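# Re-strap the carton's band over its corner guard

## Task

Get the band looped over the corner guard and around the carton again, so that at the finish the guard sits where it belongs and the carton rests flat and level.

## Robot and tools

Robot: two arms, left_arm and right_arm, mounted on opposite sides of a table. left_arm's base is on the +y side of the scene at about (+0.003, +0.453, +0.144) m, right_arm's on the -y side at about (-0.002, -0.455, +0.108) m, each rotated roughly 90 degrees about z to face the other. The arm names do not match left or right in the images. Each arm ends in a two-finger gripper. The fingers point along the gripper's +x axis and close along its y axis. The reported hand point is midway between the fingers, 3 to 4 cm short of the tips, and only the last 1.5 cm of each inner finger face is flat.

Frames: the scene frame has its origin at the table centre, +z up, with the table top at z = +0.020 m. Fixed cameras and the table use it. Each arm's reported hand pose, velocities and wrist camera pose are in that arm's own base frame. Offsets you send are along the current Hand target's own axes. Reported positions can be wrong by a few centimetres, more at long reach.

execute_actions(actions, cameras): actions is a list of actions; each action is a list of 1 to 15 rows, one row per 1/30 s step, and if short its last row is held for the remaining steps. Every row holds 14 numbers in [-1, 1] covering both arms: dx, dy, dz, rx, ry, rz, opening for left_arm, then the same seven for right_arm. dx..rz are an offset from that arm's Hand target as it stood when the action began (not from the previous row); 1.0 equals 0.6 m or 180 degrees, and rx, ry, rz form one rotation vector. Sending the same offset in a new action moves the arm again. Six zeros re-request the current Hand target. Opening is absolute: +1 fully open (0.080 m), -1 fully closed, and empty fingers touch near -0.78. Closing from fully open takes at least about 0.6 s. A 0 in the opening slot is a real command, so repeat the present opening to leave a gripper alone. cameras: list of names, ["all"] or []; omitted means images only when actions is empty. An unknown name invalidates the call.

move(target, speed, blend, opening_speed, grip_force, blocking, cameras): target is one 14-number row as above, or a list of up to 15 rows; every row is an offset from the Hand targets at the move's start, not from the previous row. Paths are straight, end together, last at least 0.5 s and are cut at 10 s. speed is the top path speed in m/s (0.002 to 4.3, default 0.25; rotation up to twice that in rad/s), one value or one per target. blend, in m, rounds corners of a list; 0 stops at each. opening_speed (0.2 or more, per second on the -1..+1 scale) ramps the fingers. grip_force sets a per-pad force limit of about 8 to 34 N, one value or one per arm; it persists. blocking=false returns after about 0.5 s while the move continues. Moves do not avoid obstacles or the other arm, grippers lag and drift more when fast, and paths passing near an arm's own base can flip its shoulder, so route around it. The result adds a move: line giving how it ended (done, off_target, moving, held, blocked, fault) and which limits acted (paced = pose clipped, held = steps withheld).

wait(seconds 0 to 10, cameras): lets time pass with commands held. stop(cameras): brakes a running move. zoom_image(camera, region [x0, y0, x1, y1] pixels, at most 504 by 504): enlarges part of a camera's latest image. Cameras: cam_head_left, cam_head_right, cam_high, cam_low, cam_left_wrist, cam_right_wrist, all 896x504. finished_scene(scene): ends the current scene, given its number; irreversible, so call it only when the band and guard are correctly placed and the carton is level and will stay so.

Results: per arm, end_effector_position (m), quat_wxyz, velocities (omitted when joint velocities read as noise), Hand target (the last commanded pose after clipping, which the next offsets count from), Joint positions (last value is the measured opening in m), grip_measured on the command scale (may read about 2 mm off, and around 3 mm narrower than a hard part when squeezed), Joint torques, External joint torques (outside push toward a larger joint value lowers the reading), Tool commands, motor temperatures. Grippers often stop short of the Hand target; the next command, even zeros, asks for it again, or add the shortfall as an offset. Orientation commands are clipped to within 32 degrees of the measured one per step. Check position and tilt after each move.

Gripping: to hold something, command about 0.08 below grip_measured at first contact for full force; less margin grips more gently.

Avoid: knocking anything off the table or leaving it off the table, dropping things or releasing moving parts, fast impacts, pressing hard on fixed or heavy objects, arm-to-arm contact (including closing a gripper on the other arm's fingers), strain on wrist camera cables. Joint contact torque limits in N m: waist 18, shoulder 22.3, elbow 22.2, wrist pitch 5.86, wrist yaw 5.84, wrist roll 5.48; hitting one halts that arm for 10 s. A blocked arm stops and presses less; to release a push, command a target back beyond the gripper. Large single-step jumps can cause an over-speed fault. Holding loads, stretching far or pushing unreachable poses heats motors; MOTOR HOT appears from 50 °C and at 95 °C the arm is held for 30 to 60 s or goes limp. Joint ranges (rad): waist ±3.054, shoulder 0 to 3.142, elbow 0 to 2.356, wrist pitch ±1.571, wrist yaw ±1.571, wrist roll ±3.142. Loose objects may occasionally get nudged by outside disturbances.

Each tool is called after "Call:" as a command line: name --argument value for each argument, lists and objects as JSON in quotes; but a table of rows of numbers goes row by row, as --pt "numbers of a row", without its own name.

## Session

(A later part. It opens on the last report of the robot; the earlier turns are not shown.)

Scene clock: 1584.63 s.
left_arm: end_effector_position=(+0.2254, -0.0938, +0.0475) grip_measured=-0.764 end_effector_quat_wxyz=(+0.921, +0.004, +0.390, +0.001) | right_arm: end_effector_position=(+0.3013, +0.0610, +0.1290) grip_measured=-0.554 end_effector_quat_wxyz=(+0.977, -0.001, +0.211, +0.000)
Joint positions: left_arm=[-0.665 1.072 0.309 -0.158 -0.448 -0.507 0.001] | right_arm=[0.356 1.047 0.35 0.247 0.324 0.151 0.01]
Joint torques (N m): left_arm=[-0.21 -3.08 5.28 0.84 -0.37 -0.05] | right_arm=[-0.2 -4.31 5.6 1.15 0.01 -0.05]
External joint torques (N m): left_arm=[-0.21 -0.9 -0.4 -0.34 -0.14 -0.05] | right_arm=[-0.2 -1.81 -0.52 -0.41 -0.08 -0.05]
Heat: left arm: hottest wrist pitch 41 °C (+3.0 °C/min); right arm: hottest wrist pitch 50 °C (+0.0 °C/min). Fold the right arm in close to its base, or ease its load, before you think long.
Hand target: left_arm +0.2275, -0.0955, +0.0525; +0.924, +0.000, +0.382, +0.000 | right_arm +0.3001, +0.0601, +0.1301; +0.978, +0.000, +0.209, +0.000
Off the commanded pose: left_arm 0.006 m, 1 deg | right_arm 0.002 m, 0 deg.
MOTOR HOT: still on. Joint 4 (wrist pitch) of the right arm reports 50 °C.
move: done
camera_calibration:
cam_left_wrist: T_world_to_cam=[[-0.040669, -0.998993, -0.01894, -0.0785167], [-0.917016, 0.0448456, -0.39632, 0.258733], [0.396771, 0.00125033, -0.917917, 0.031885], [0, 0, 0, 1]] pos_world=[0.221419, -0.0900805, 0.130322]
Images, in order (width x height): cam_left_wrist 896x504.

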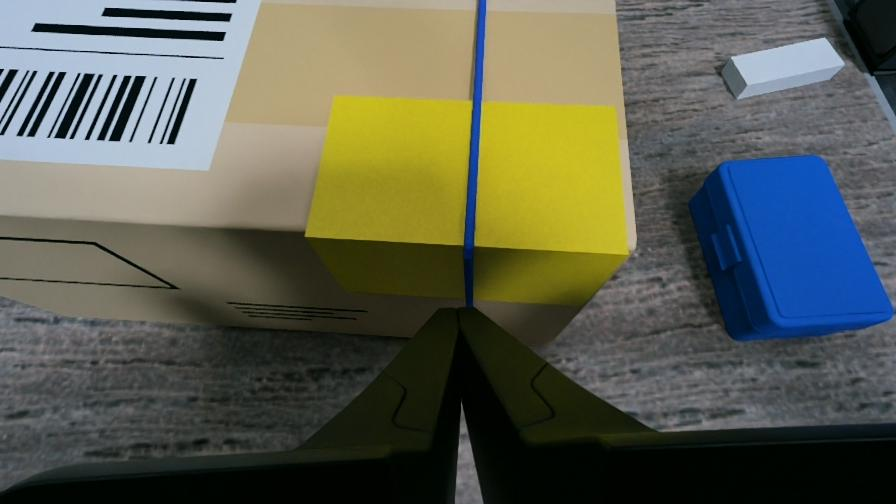

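Call:
move --pt "0 0 0 0 0 0 -0.3 0.2 0.075 -0.055 0.0139 -0.0252 -0.0393 -1.0" --pt "-0.0667 0 0.0167 0 0 0 -0.3 0.417 0.1565 -0.1138 0.0279 -0.0504 -0.0786 -1.0" --speed 0.15 --blend '[0.02, 0]' --cameras '["cam_right_wrist", "cam_left_wrist", "cam_low"]'

Scene clock: 1636.37 s.
left_arm: end_effector_position=(+0.2033, -0.0928, +0.0799) grip_measured=-0.303 end_effector_quat_wxyz=(+0.920, +0.007, +0.392, +0.002) | right_arm: end_effector_position=(+0.4997, +0.1526, -0.0317) grip_measured=-0.774 end_effector_quat_wxyz=(+0.983, +0.016, +0.129, -0.129)
Joint positions: left_arm=[-0.76 0.894 0.393 -0.468 -0.505 -0.592 0.021] | right_arm=[0.487 2.517 1.151 1.017 0.716 0.232 0]
Joint torques (N m): left_arm=[-0.22 -2.42 6.75 0.81 -0.4 -0.03] | right_arm=[0.13 -9.29 5.08 1.07 0.27 0.12]
External joint torques (N m): left_arm=[-0.22 -0.9 0.67 -0.3 -0.14 -0.03] | right_arm=[0.13 0.23 1.39 -0.4 0.12 0.12]
Heat: left arm: hottest wrist pitch 39 °C (+0.0 °C/min); right arm: hottest wrist pitch 50 °C (+0.0 °C/min). Fold the right arm in close to its base, or ease its load, before you think long.
Hand target: left_arm +0.2062, -0.0955, +0.0879; +0.924, +0.000, +0.382, +0.000 | right_arm +0.5007, +0.1539, -0.0343; +0.983, +0.017, +0.129, -0.129
Off the commanded pose: left_arm 0.009 m, 1 deg | right_arm 0.003 m, 0 deg.
MOTOR HOT: still on. Joint 4 (wrist pitch) of the right arm reports 50 °C.
move: off_target (left_arm); blend cut to 0 m at target 1
camera_calibration:
cam_left_wrist: T_world_to_cam=[[-0.0407873, -0.998846, -0.0253524, -0.0772195], [-0.919069, 0.0474597, -0.391229, 0.25158], [0.391981, 0.00734341, -0.919944, 0.0720346], [0, 0, 0, 1]] pos_world=[0.199833, -0.0895993, 0.162736]
cam_right_wrist: T_world_to_cam=[[-0.305483, -0.952149, 0.00957947, 0.299434], [-0.56318, 0.172557, -0.808116, 0.254307], [0.767795, -0.25226, -0.588945, -0.282302], [0, 0, 0, 1]] pos_world=[0.451442, 0.170009, 0.0363805]
Images, in order (width x height): cam_low 896x504, cam_left_wrist 896x504, cam_right_wrist 896x504.

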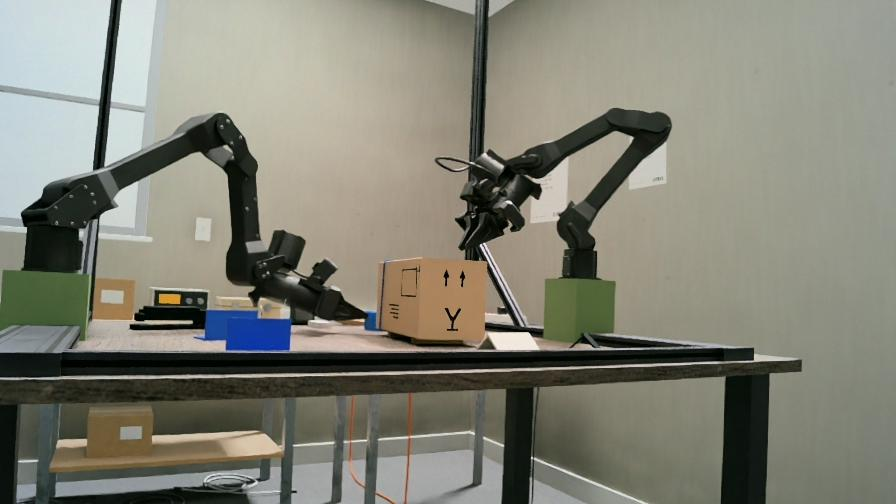

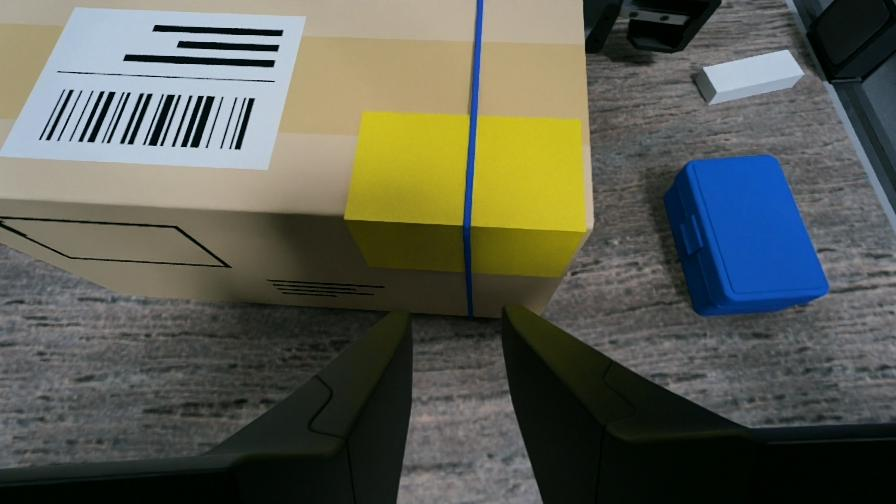

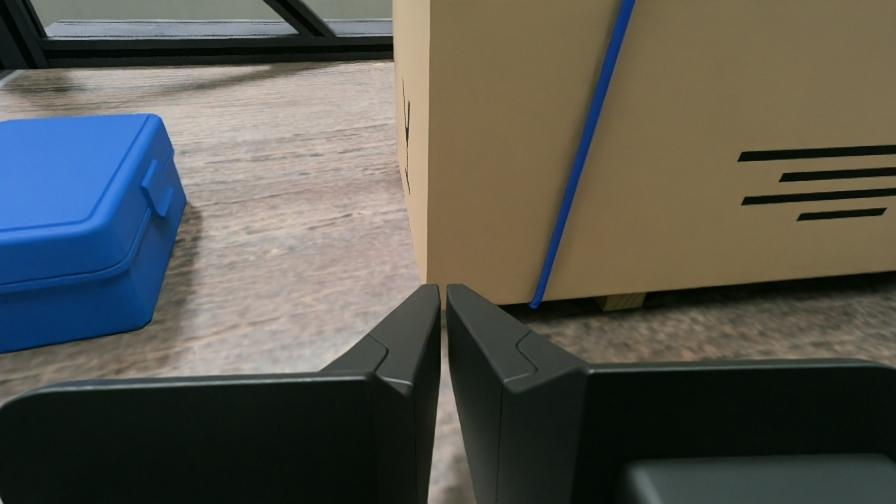

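Call:
move --target '[0, 0, 0, 0, 0, 0, -0.3, 0.0517, -0.0133, -0.0067, 0, 0, 0, -1.0]' --speed 0.07 --cameras '["cam_right_wrist"]'

Scene clock: 1645.30 s.
left_arm: end_effector_position=(+0.2033, -0.0928, +0.0799) grip_measured=-0.303 end_effector_quat_wxyz=(+0.920, +0.007, +0.392, +0.002) | right_arm: end_effector_position=(+0.5210, +0.1443, -0.0402) grip_measured=-0.774 end_effector_quat_wxyz=(+0.984, +0.017, +0.126, -0.128)
Joint positions: left_arm=[-0.76 0.894 0.393 -0.468 -0.505 -0.592 0.021] | right_arm=[0.446 2.579 1.237 1.013 0.678 0.212 0]
Joint torques (N m): left_arm=[-0.23 -2.34 6.7 0.81 -0.41 -0.03] | right_arm=[-1.37 -8.6 6.32 0.82 -0.44 -0.05]
External joint torques (N m): left_arm=[-0.24 -0.77 0.56 -0.31 -0.14 -0.03] | right_arm=[-1.36 1.41 2.44 -0.68 -0.57 -0.05]
Heat: left arm: hottest wrist pitch 39 °C (-2.0 °C/min); right arm: hottest wrist pitch 49 °C (-1.0 °C/min). Fold the right arm in close to its base, or ease its load, before you think long.
Hand target: left_arm +0.2062, -0.0955, +0.0879; +0.924, +0.000, +0.382, +0.000 | right_arm +0.5266, +0.1389, -0.0462; +0.983, +0.017, +0.129, -0.129
Off the commanded pose: left_arm 0.009 m, 1 deg | right_arm 0.010 m, 0 deg.
MOTOR HOT: still on. Joint 4 (wrist pitch) of the right arm reports 49 °C.
move: off_target (left_arm, right_arm)
camera_calibration:
cam_right_wrist: T_world_to_cam=[[-0.305172, -0.95228, 0.00566602, 0.297875], [-0.557059, 0.173685, -0.812108, 0.257422], [0.77237, -0.250989, -0.58348, -0.308166], [0, 0, 0, 1]] pos_world=[0.472321, 0.161604, 0.0275581]
Images, in order (width x height): cam_right_wrist 896x504.

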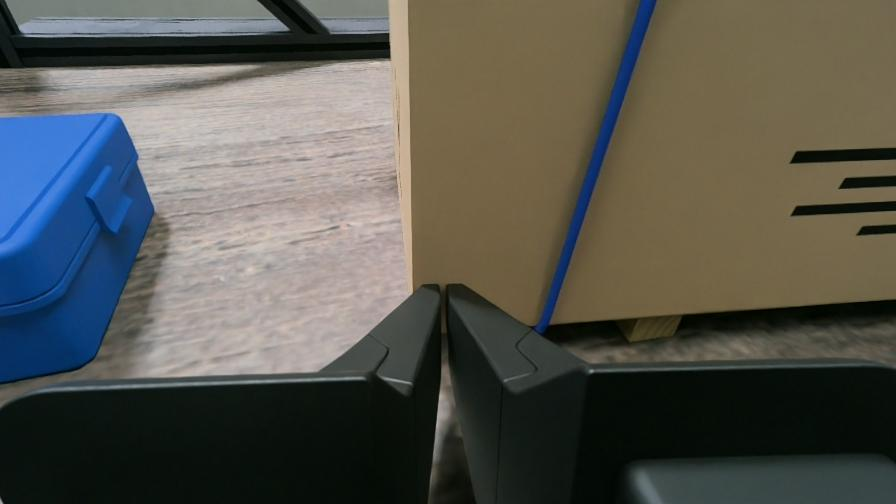

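Call:
move --target '[0, 0, 0, 0, 0, 0, -0.3, 0.0075, -0.0663, 0.0, 0, 0, 0, -1.0]' --speed 0.04 --cameras '["cam_right_wrist"]'

Scene clock: 1655.80 s.
left_arm: end_effector_position=(+0.2033, -0.0928, +0.0799) grip_measured=-0.303 end_effector_quat_wxyz=(+0.920, +0.007, +0.392, +0.002) | right_arm: end_effector_position=(+0.5180, +0.1188, -0.0489) grip_measured=-0.774 end_effector_quat_wxyz=(+0.985, +0.016, +0.131, -0.107)
Joint positions: left_arm=[-0.76 0.894 0.393 -0.468 -0.505 -0.592 0.021] | right_arm=[0.379 2.579 1.164 1.098 0.571 0.178 0]
Joint torques (N m): left_arm=[-0.24 -2.34 6.71 0.81 -0.41 -0.03] | right_arm=[-2.63 -11.43 2.9 1.41 0.64 -0.02]
External joint torques (N m): left_arm=[-0.23 -0.84 0.7 -0.28 -0.15 -0.03] | right_arm=[-2.64 -1.97 -0.57 -0.08 0.54 -0.02]
Heat: left arm: hottest wrist pitch 39 °C (-1.0 °C/min); right arm: hottest wrist pitch 48 °C (-2.0 °C/min). Fold the right arm in close to its base, or ease its load, before you think long.
Hand target: left_arm +0.2062, -0.0955, +0.0879; +0.924, +0.000, +0.382, +0.000 | right_arm +0.5206, +0.0993, -0.0473; +0.983, +0.017, +0.129, -0.129
Off the commanded pose: left_arm 0.009 m, 1 deg | right_arm 0.020 m, 3 deg.
MOTOR HOT: still on. Joint 4 (wrist pitch) of the right arm reports 48 °C.
move: off_target (left_arm, right_arm)
camera_calibration:
cam_right_wrist: T_world_to_cam=[[-0.263522, -0.964644, 0.00429136, 0.252516], [-0.572806, 0.152897, -0.805305, 0.264087], [0.776176, -0.214674, -0.592845, -0.324014], [0, 0, 0, 1]] pos_world=[0.469306, 0.133652, 0.019497]
Images, in order (width x height): cam_right_wrist 896x504.

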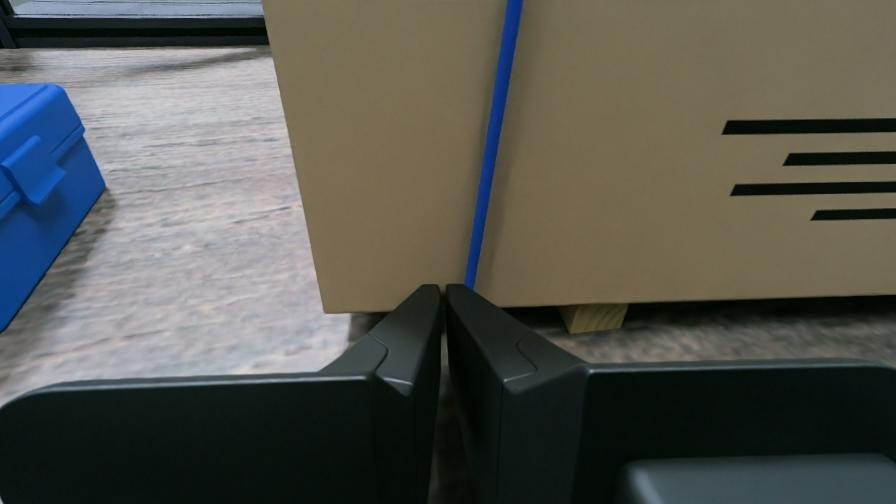

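Call:
move --target '[0, 0, 0, 0, 0, 0, -0.3, 0.0075, -0.03, 0.0, 0, 0, 0, -1.0]' --speed 0.03 --cameras '["cam_right_wrist"]'

Scene clock: 1661.43 s.
left_arm: end_effector_position=(+0.2033, -0.0928, +0.0799) grip_measured=-0.303 end_effector_quat_wxyz=(+0.920, +0.007, +0.392, +0.002) | right_arm: end_effector_position=(+0.5158, +0.1047, -0.0503) grip_measured=-0.775 end_effector_quat_wxyz=(+0.986, +0.014, +0.133, -0.103)
Joint positions: left_arm=[-0.76 0.894 0.393 -0.468 -0.505 -0.592 0.021] | right_arm=[0.345 2.572 1.128 1.13 0.531 0.163 0]
Joint torques (N m): left_arm=[-0.25 -2.33 6.74 0.81 -0.4 -0.04] | right_arm=[-3.43 -10.84 3.31 1.6 0.62 -0.03]
External joint torques (N m): left_arm=[-0.27 -0.8 0.67 -0.29 -0.13 -0.04] | right_arm=[-3.4 -1.39 -0.09 0.06 0.51 -0.03]
Motor temperatures (°C): left_arm=[31 33 39 39 33 32] | right_arm=[28 44 35 49 34 31]
Heat: left arm: hottest elbow 39 °C (+4.0 °C/min); right arm: hottest wrist pitch 49 °C (-1.0 °C/min). Fold the right arm in close to its base, or ease its load, before you think long.
Hand target: left_arm +0.2062, -0.0955, +0.0879; +0.924, +0.000, +0.382, +0.000 | right_arm +0.5201, +0.0808, -0.0485; +0.983, +0.017, +0.129, -0.129
Off the commanded pose: left_arm 0.009 m, 1 deg | right_arm 0.024 m, 3 deg.
MOTOR HOT: still on. Joint 4 (wrist pitch) of the right arm reports 49 °C.
move: off_target (left_arm, right_arm)
camera_calibration:
cam_right_wrist: T_world_to_cam=[[-0.254855, -0.966956, 0.00665395, 0.234237], [-0.577351, 0.146642, -0.80322, 0.266885], [0.775703, -0.208546, -0.595646, -0.326705], [0, 0, 0, 1]] pos_world=[0.467209, 0.119228, 0.0182084]
Images, in order (width x height): cam_right_wrist 896x504.

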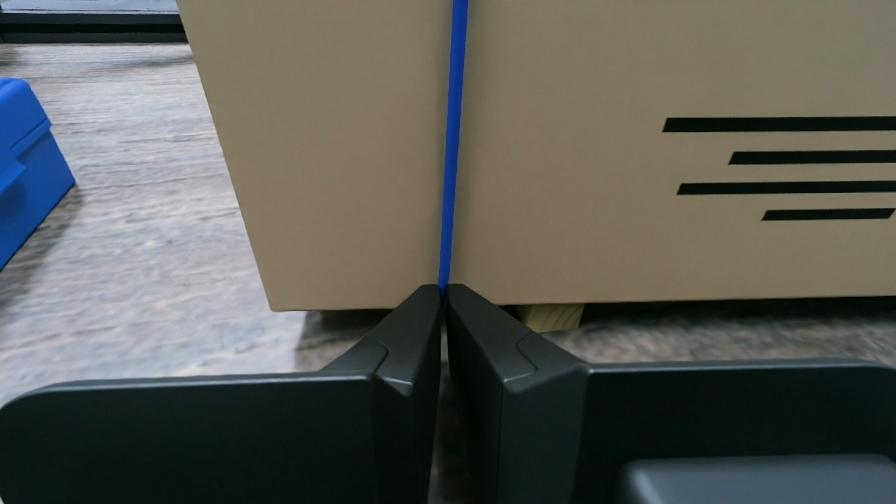

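Call:
move --target '[0, 0, 0, 0, 0, 0, -0.3, 0.005, -0.02, 0.0, 0, 0, 0, -1.0]' --speed 0.03 --cameras '["cam_right_wrist"]'

Scene clock: 1665.67 s.
left_arm: end_effector_position=(+0.2033, -0.0928, +0.0799) grip_measured=-0.303 end_effector_quat_wxyz=(+0.920, +0.007, +0.392, +0.002) | right_arm: end_effector_position=(+0.5156, +0.1016, -0.0505) grip_measured=-0.775 end_effector_quat_wxyz=(+0.987, +0.015, +0.133, -0.090)
Joint positions: left_arm=[-0.76 0.894 0.393 -0.468 -0.505 -0.592 0.021] | right_arm=[0.33 2.57 1.113 1.152 0.49 0.153 0]
Joint torques (N m): left_arm=[-0.23 -2.36 6.7 0.82 -0.41 -0.03] | right_arm=[-4.4 -10.76 2.91 1.61 1.12 -0.04]
External joint torques (N m): left_arm=[-0.21 -0.81 0.57 -0.31 -0.14 -0.03] | right_arm=[-4.35 -1.34 -0.45 0.06 1.03 -0.04]
Heat: left arm: hottest elbow 39 °C (+3.0 °C/min); right arm: hottest wrist pitch 49 °C (-1.0 °C/min). Fold the right arm in close to its base, or ease its load, before you think long.
Hand target: left_arm +0.2062, -0.0955, +0.0879; +0.924, +0.000, +0.382, +0.000 | right_arm +0.5198, +0.0684, -0.0493; +0.983, +0.017, +0.129, -0.129
Off the commanded pose: left_arm 0.009 m, 1 deg | right_arm 0.033 m, 5 deg.
MOTOR HOT: still on. Joint 4 (wrist pitch) of the right arm reports 49 °C.
move: off_target (left_arm, right_arm)
camera_calibration:
cam_right_wrist: T_world_to_cam=[[-0.230113, -0.973163, 0.00130484, 0.218801], [-0.579296, 0.135902, -0.803708, 0.269195], [0.781961, -0.1857, -0.595023, -0.332865], [0, 0, 0, 1]] pos_world=[0.466581, 0.114532, 0.0180062]
Images, in order (width x height): cam_right_wrist 896x504.

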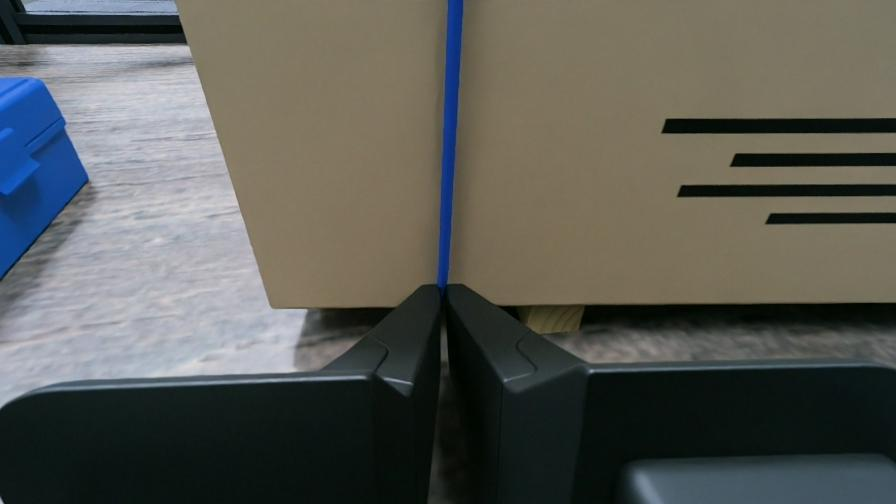

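Call:
move --target '[0, 0, 0, 0, 0, 0, -0.3, 0.003, -0.03, 0.0, 0, 0, 0, -1.0]' --speed 0.03 --cameras '["cam_right_wrist"]'

Scene clock: 1674.60 s.
left_arm: end_effector_position=(+0.2033, -0.0928, +0.0799) grip_measured=-0.303 end_effector_quat_wxyz=(+0.920, +0.007, +0.392, +0.002) | right_arm: end_effector_position=(+0.5133, +0.0861, -0.0503) grip_measured=-0.775 end_effector_quat_wxyz=(+0.987, +0.016, +0.131, -0.086)
Joint positions: left_arm=[-0.76 0.894 0.393 -0.468 -0.505 -0.592 0.021] | right_arm=[0.292 2.564 1.078 1.191 0.447 0.139 0]
Joint torques (N m): left_arm=[-0.25 -2.34 6.7 0.81 -0.4 -0.04] | right_arm=[-4.74 -10.64 2.78 1.33 1.2 -0.02]
External joint torques (N m): left_arm=[-0.24 -0.83 0.62 -0.3 -0.15 -0.04] | right_arm=[-4.74 -1.48 -0.39 -0.21 1.12 -0.02]
Heat: left arm: hottest elbow 39 °C (+3.0 °C/min); right arm: hottest wrist pitch 50 °C (+0.0 °C/min). Fold the right arm in close to its base, or ease its load, before you think long.
Hand target: left_arm +0.2062, -0.0955, +0.0879; +0.924, +0.000, +0.382, +0.000 | right_arm +0.5168, +0.0507, -0.0497; +0.983, +0.017, +0.129, -0.129
Off the commanded pose: left_arm 0.009 m, 1 deg | right_arm 0.036 m, 5 deg.
MOTOR HOT: still on. Joint 4 (wrist pitch) of the right arm reports 50 °C.
move: off_target (left_arm, right_arm)
camera_calibration:
cam_right_wrist: T_world_to_cam=[[-0.223918, -0.974607, -0.00118017, 0.200014], [-0.577334, 0.133619, -0.805501, 0.269183], [0.785205, -0.179685, -0.592593, -0.335925], [0, 0, 0, 1]] pos_world=[0.463965, 0.0986065, 0.0179963]
Images, in order (width x height): cam_right_wrist 896x504.

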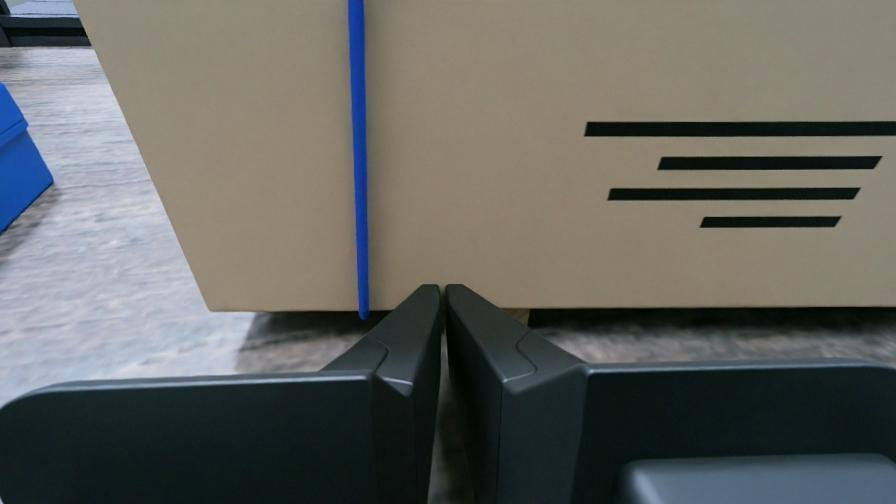

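Call:
move --pt "0 0 0 0 0 0 -0.3 -0.069 0.0412 -0.0185 0 0 0 -1.0" --pt "0 0 0 0 0 0 -0.3 -0.4185 -0.0784 0.1981 -0.0279 0.0504 0.0786 -1.0" --speed '[0.08, 0.2]' --blend '[0.01, 0]' --cameras '["cam_right_wrist", "cam_left_wrist", "cam_head_right"]'

Call:
zoom_image --camera "cam_right_wrist" --region '[280, 0, 530, 260]'

Scene clock: 1686.43 s.
left_arm: end_effector_position=(+0.2033, -0.0928, +0.0799) grip_measured=-0.303 end_effector_quat_wxyz=(+0.920, +0.007, +0.392, +0.002) | right_arm: end_effector_position=(+0.2972, +0.0576, +0.1202) grip_measured=-0.775 end_effector_quat_wxyz=(+0.975, -0.007, +0.221, -0.003)
Joint positions: left_arm=[-0.76 0.894 0.393 -0.468 -0.505 -0.592 0.021] | right_arm=[0.35 1.045 0.327 0.247 0.324 0.145 0]
Joint torques (N m): left_arm=[-0.25 -2.35 6.72 0.81 -0.4 -0.03] | right_arm=[0.22 -4.24 8.03 1.16 0.02 0.12]
External joint torques (N m): left_arm=[-0.24 -0.86 0.68 -0.29 -0.14 -0.03] | right_arm=[0.22 -1.82 2 -0.38 -0.07 0.12]
Heat: left arm: hottest elbow 39 °C (+3.0 °C/min); right arm: hottest wrist pitch 50 °C (+0.0 °C/min). Fold the right arm in close to its base, or ease its load, before you think long.
Hand target: left_arm +0.2062, -0.0955, +0.0879; +0.924, +0.000, +0.382, +0.000 | right_arm +0.2999, +0.0600, +0.1299; +0.978, +0.000, +0.209, +0.000
Off the commanded pose: left_arm 0.009 m, 1 deg | right_arm 0.010 m, 2 deg.
MOTOR HOT: still on. Joint 4 (wrist pitch) of the right arm reports 50 °C.
move: off_target (left_arm, right_arm)
camera_calibration:
cam_left_wrist: T_world_to_cam=[[-0.0407873, -0.998846, -0.0253524, -0.0772195], [-0.919069, 0.0474597, -0.391229, 0.25158], [0.391981, 0.00734341, -0.919944, 0.0720346], [0, 0, 0, 1]] pos_world=[0.199833, -0.0895993, 0.162736]
cam_right_wrist: T_world_to_cam=[[-0.0512859, -0.998221, 0.0304104, 0.0703334], [-0.726776, 0.0164204, -0.686678, 0.322477], [0.684957, -0.0573185, -0.726325, -0.0314697], [0, 0, 0, 1]] pos_world=[0.259531, 0.0631093, 0.196442]
Images, in order (width x height): cam_head_right 896x504, cam_left_wrist 896x504, cam_right_wrist 896x504.

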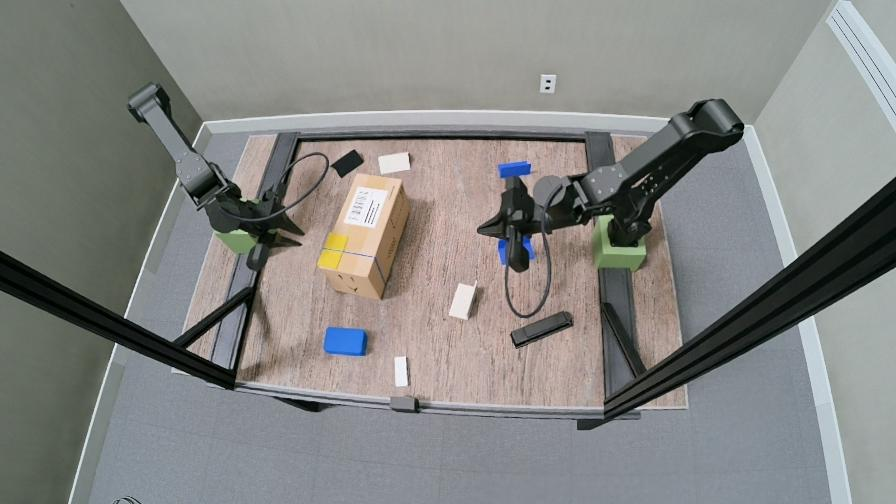

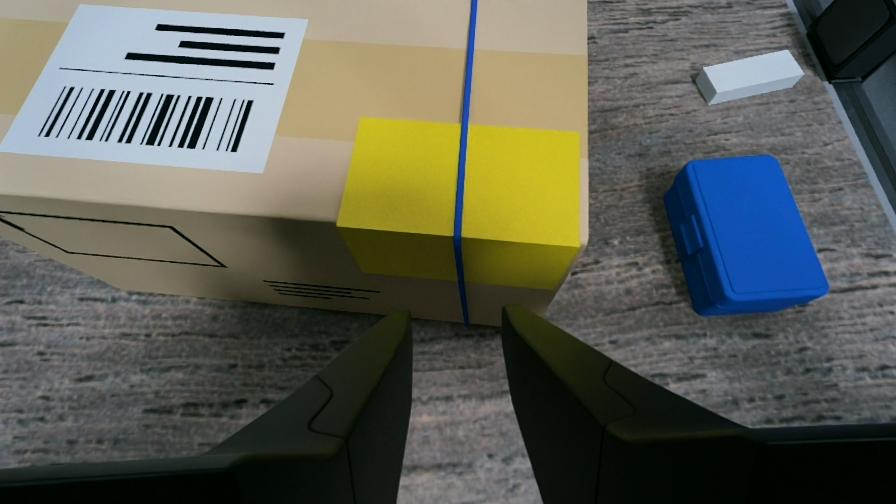

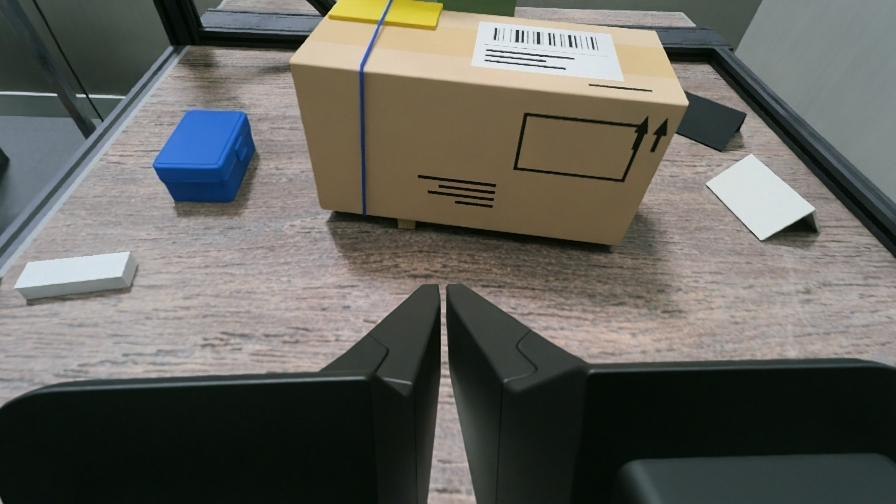

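Scaled by 1.938.

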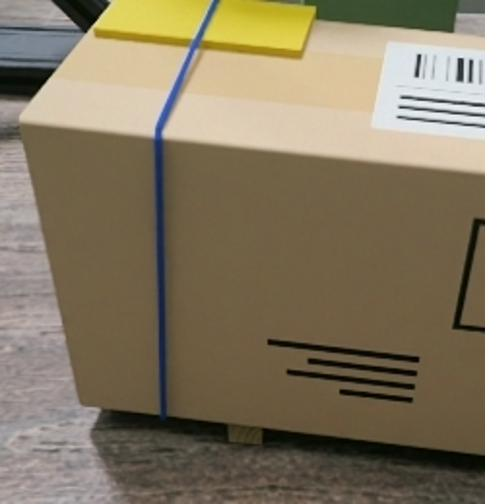

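Call:
finished_scene --scene 1

The scene is finished: the task was done.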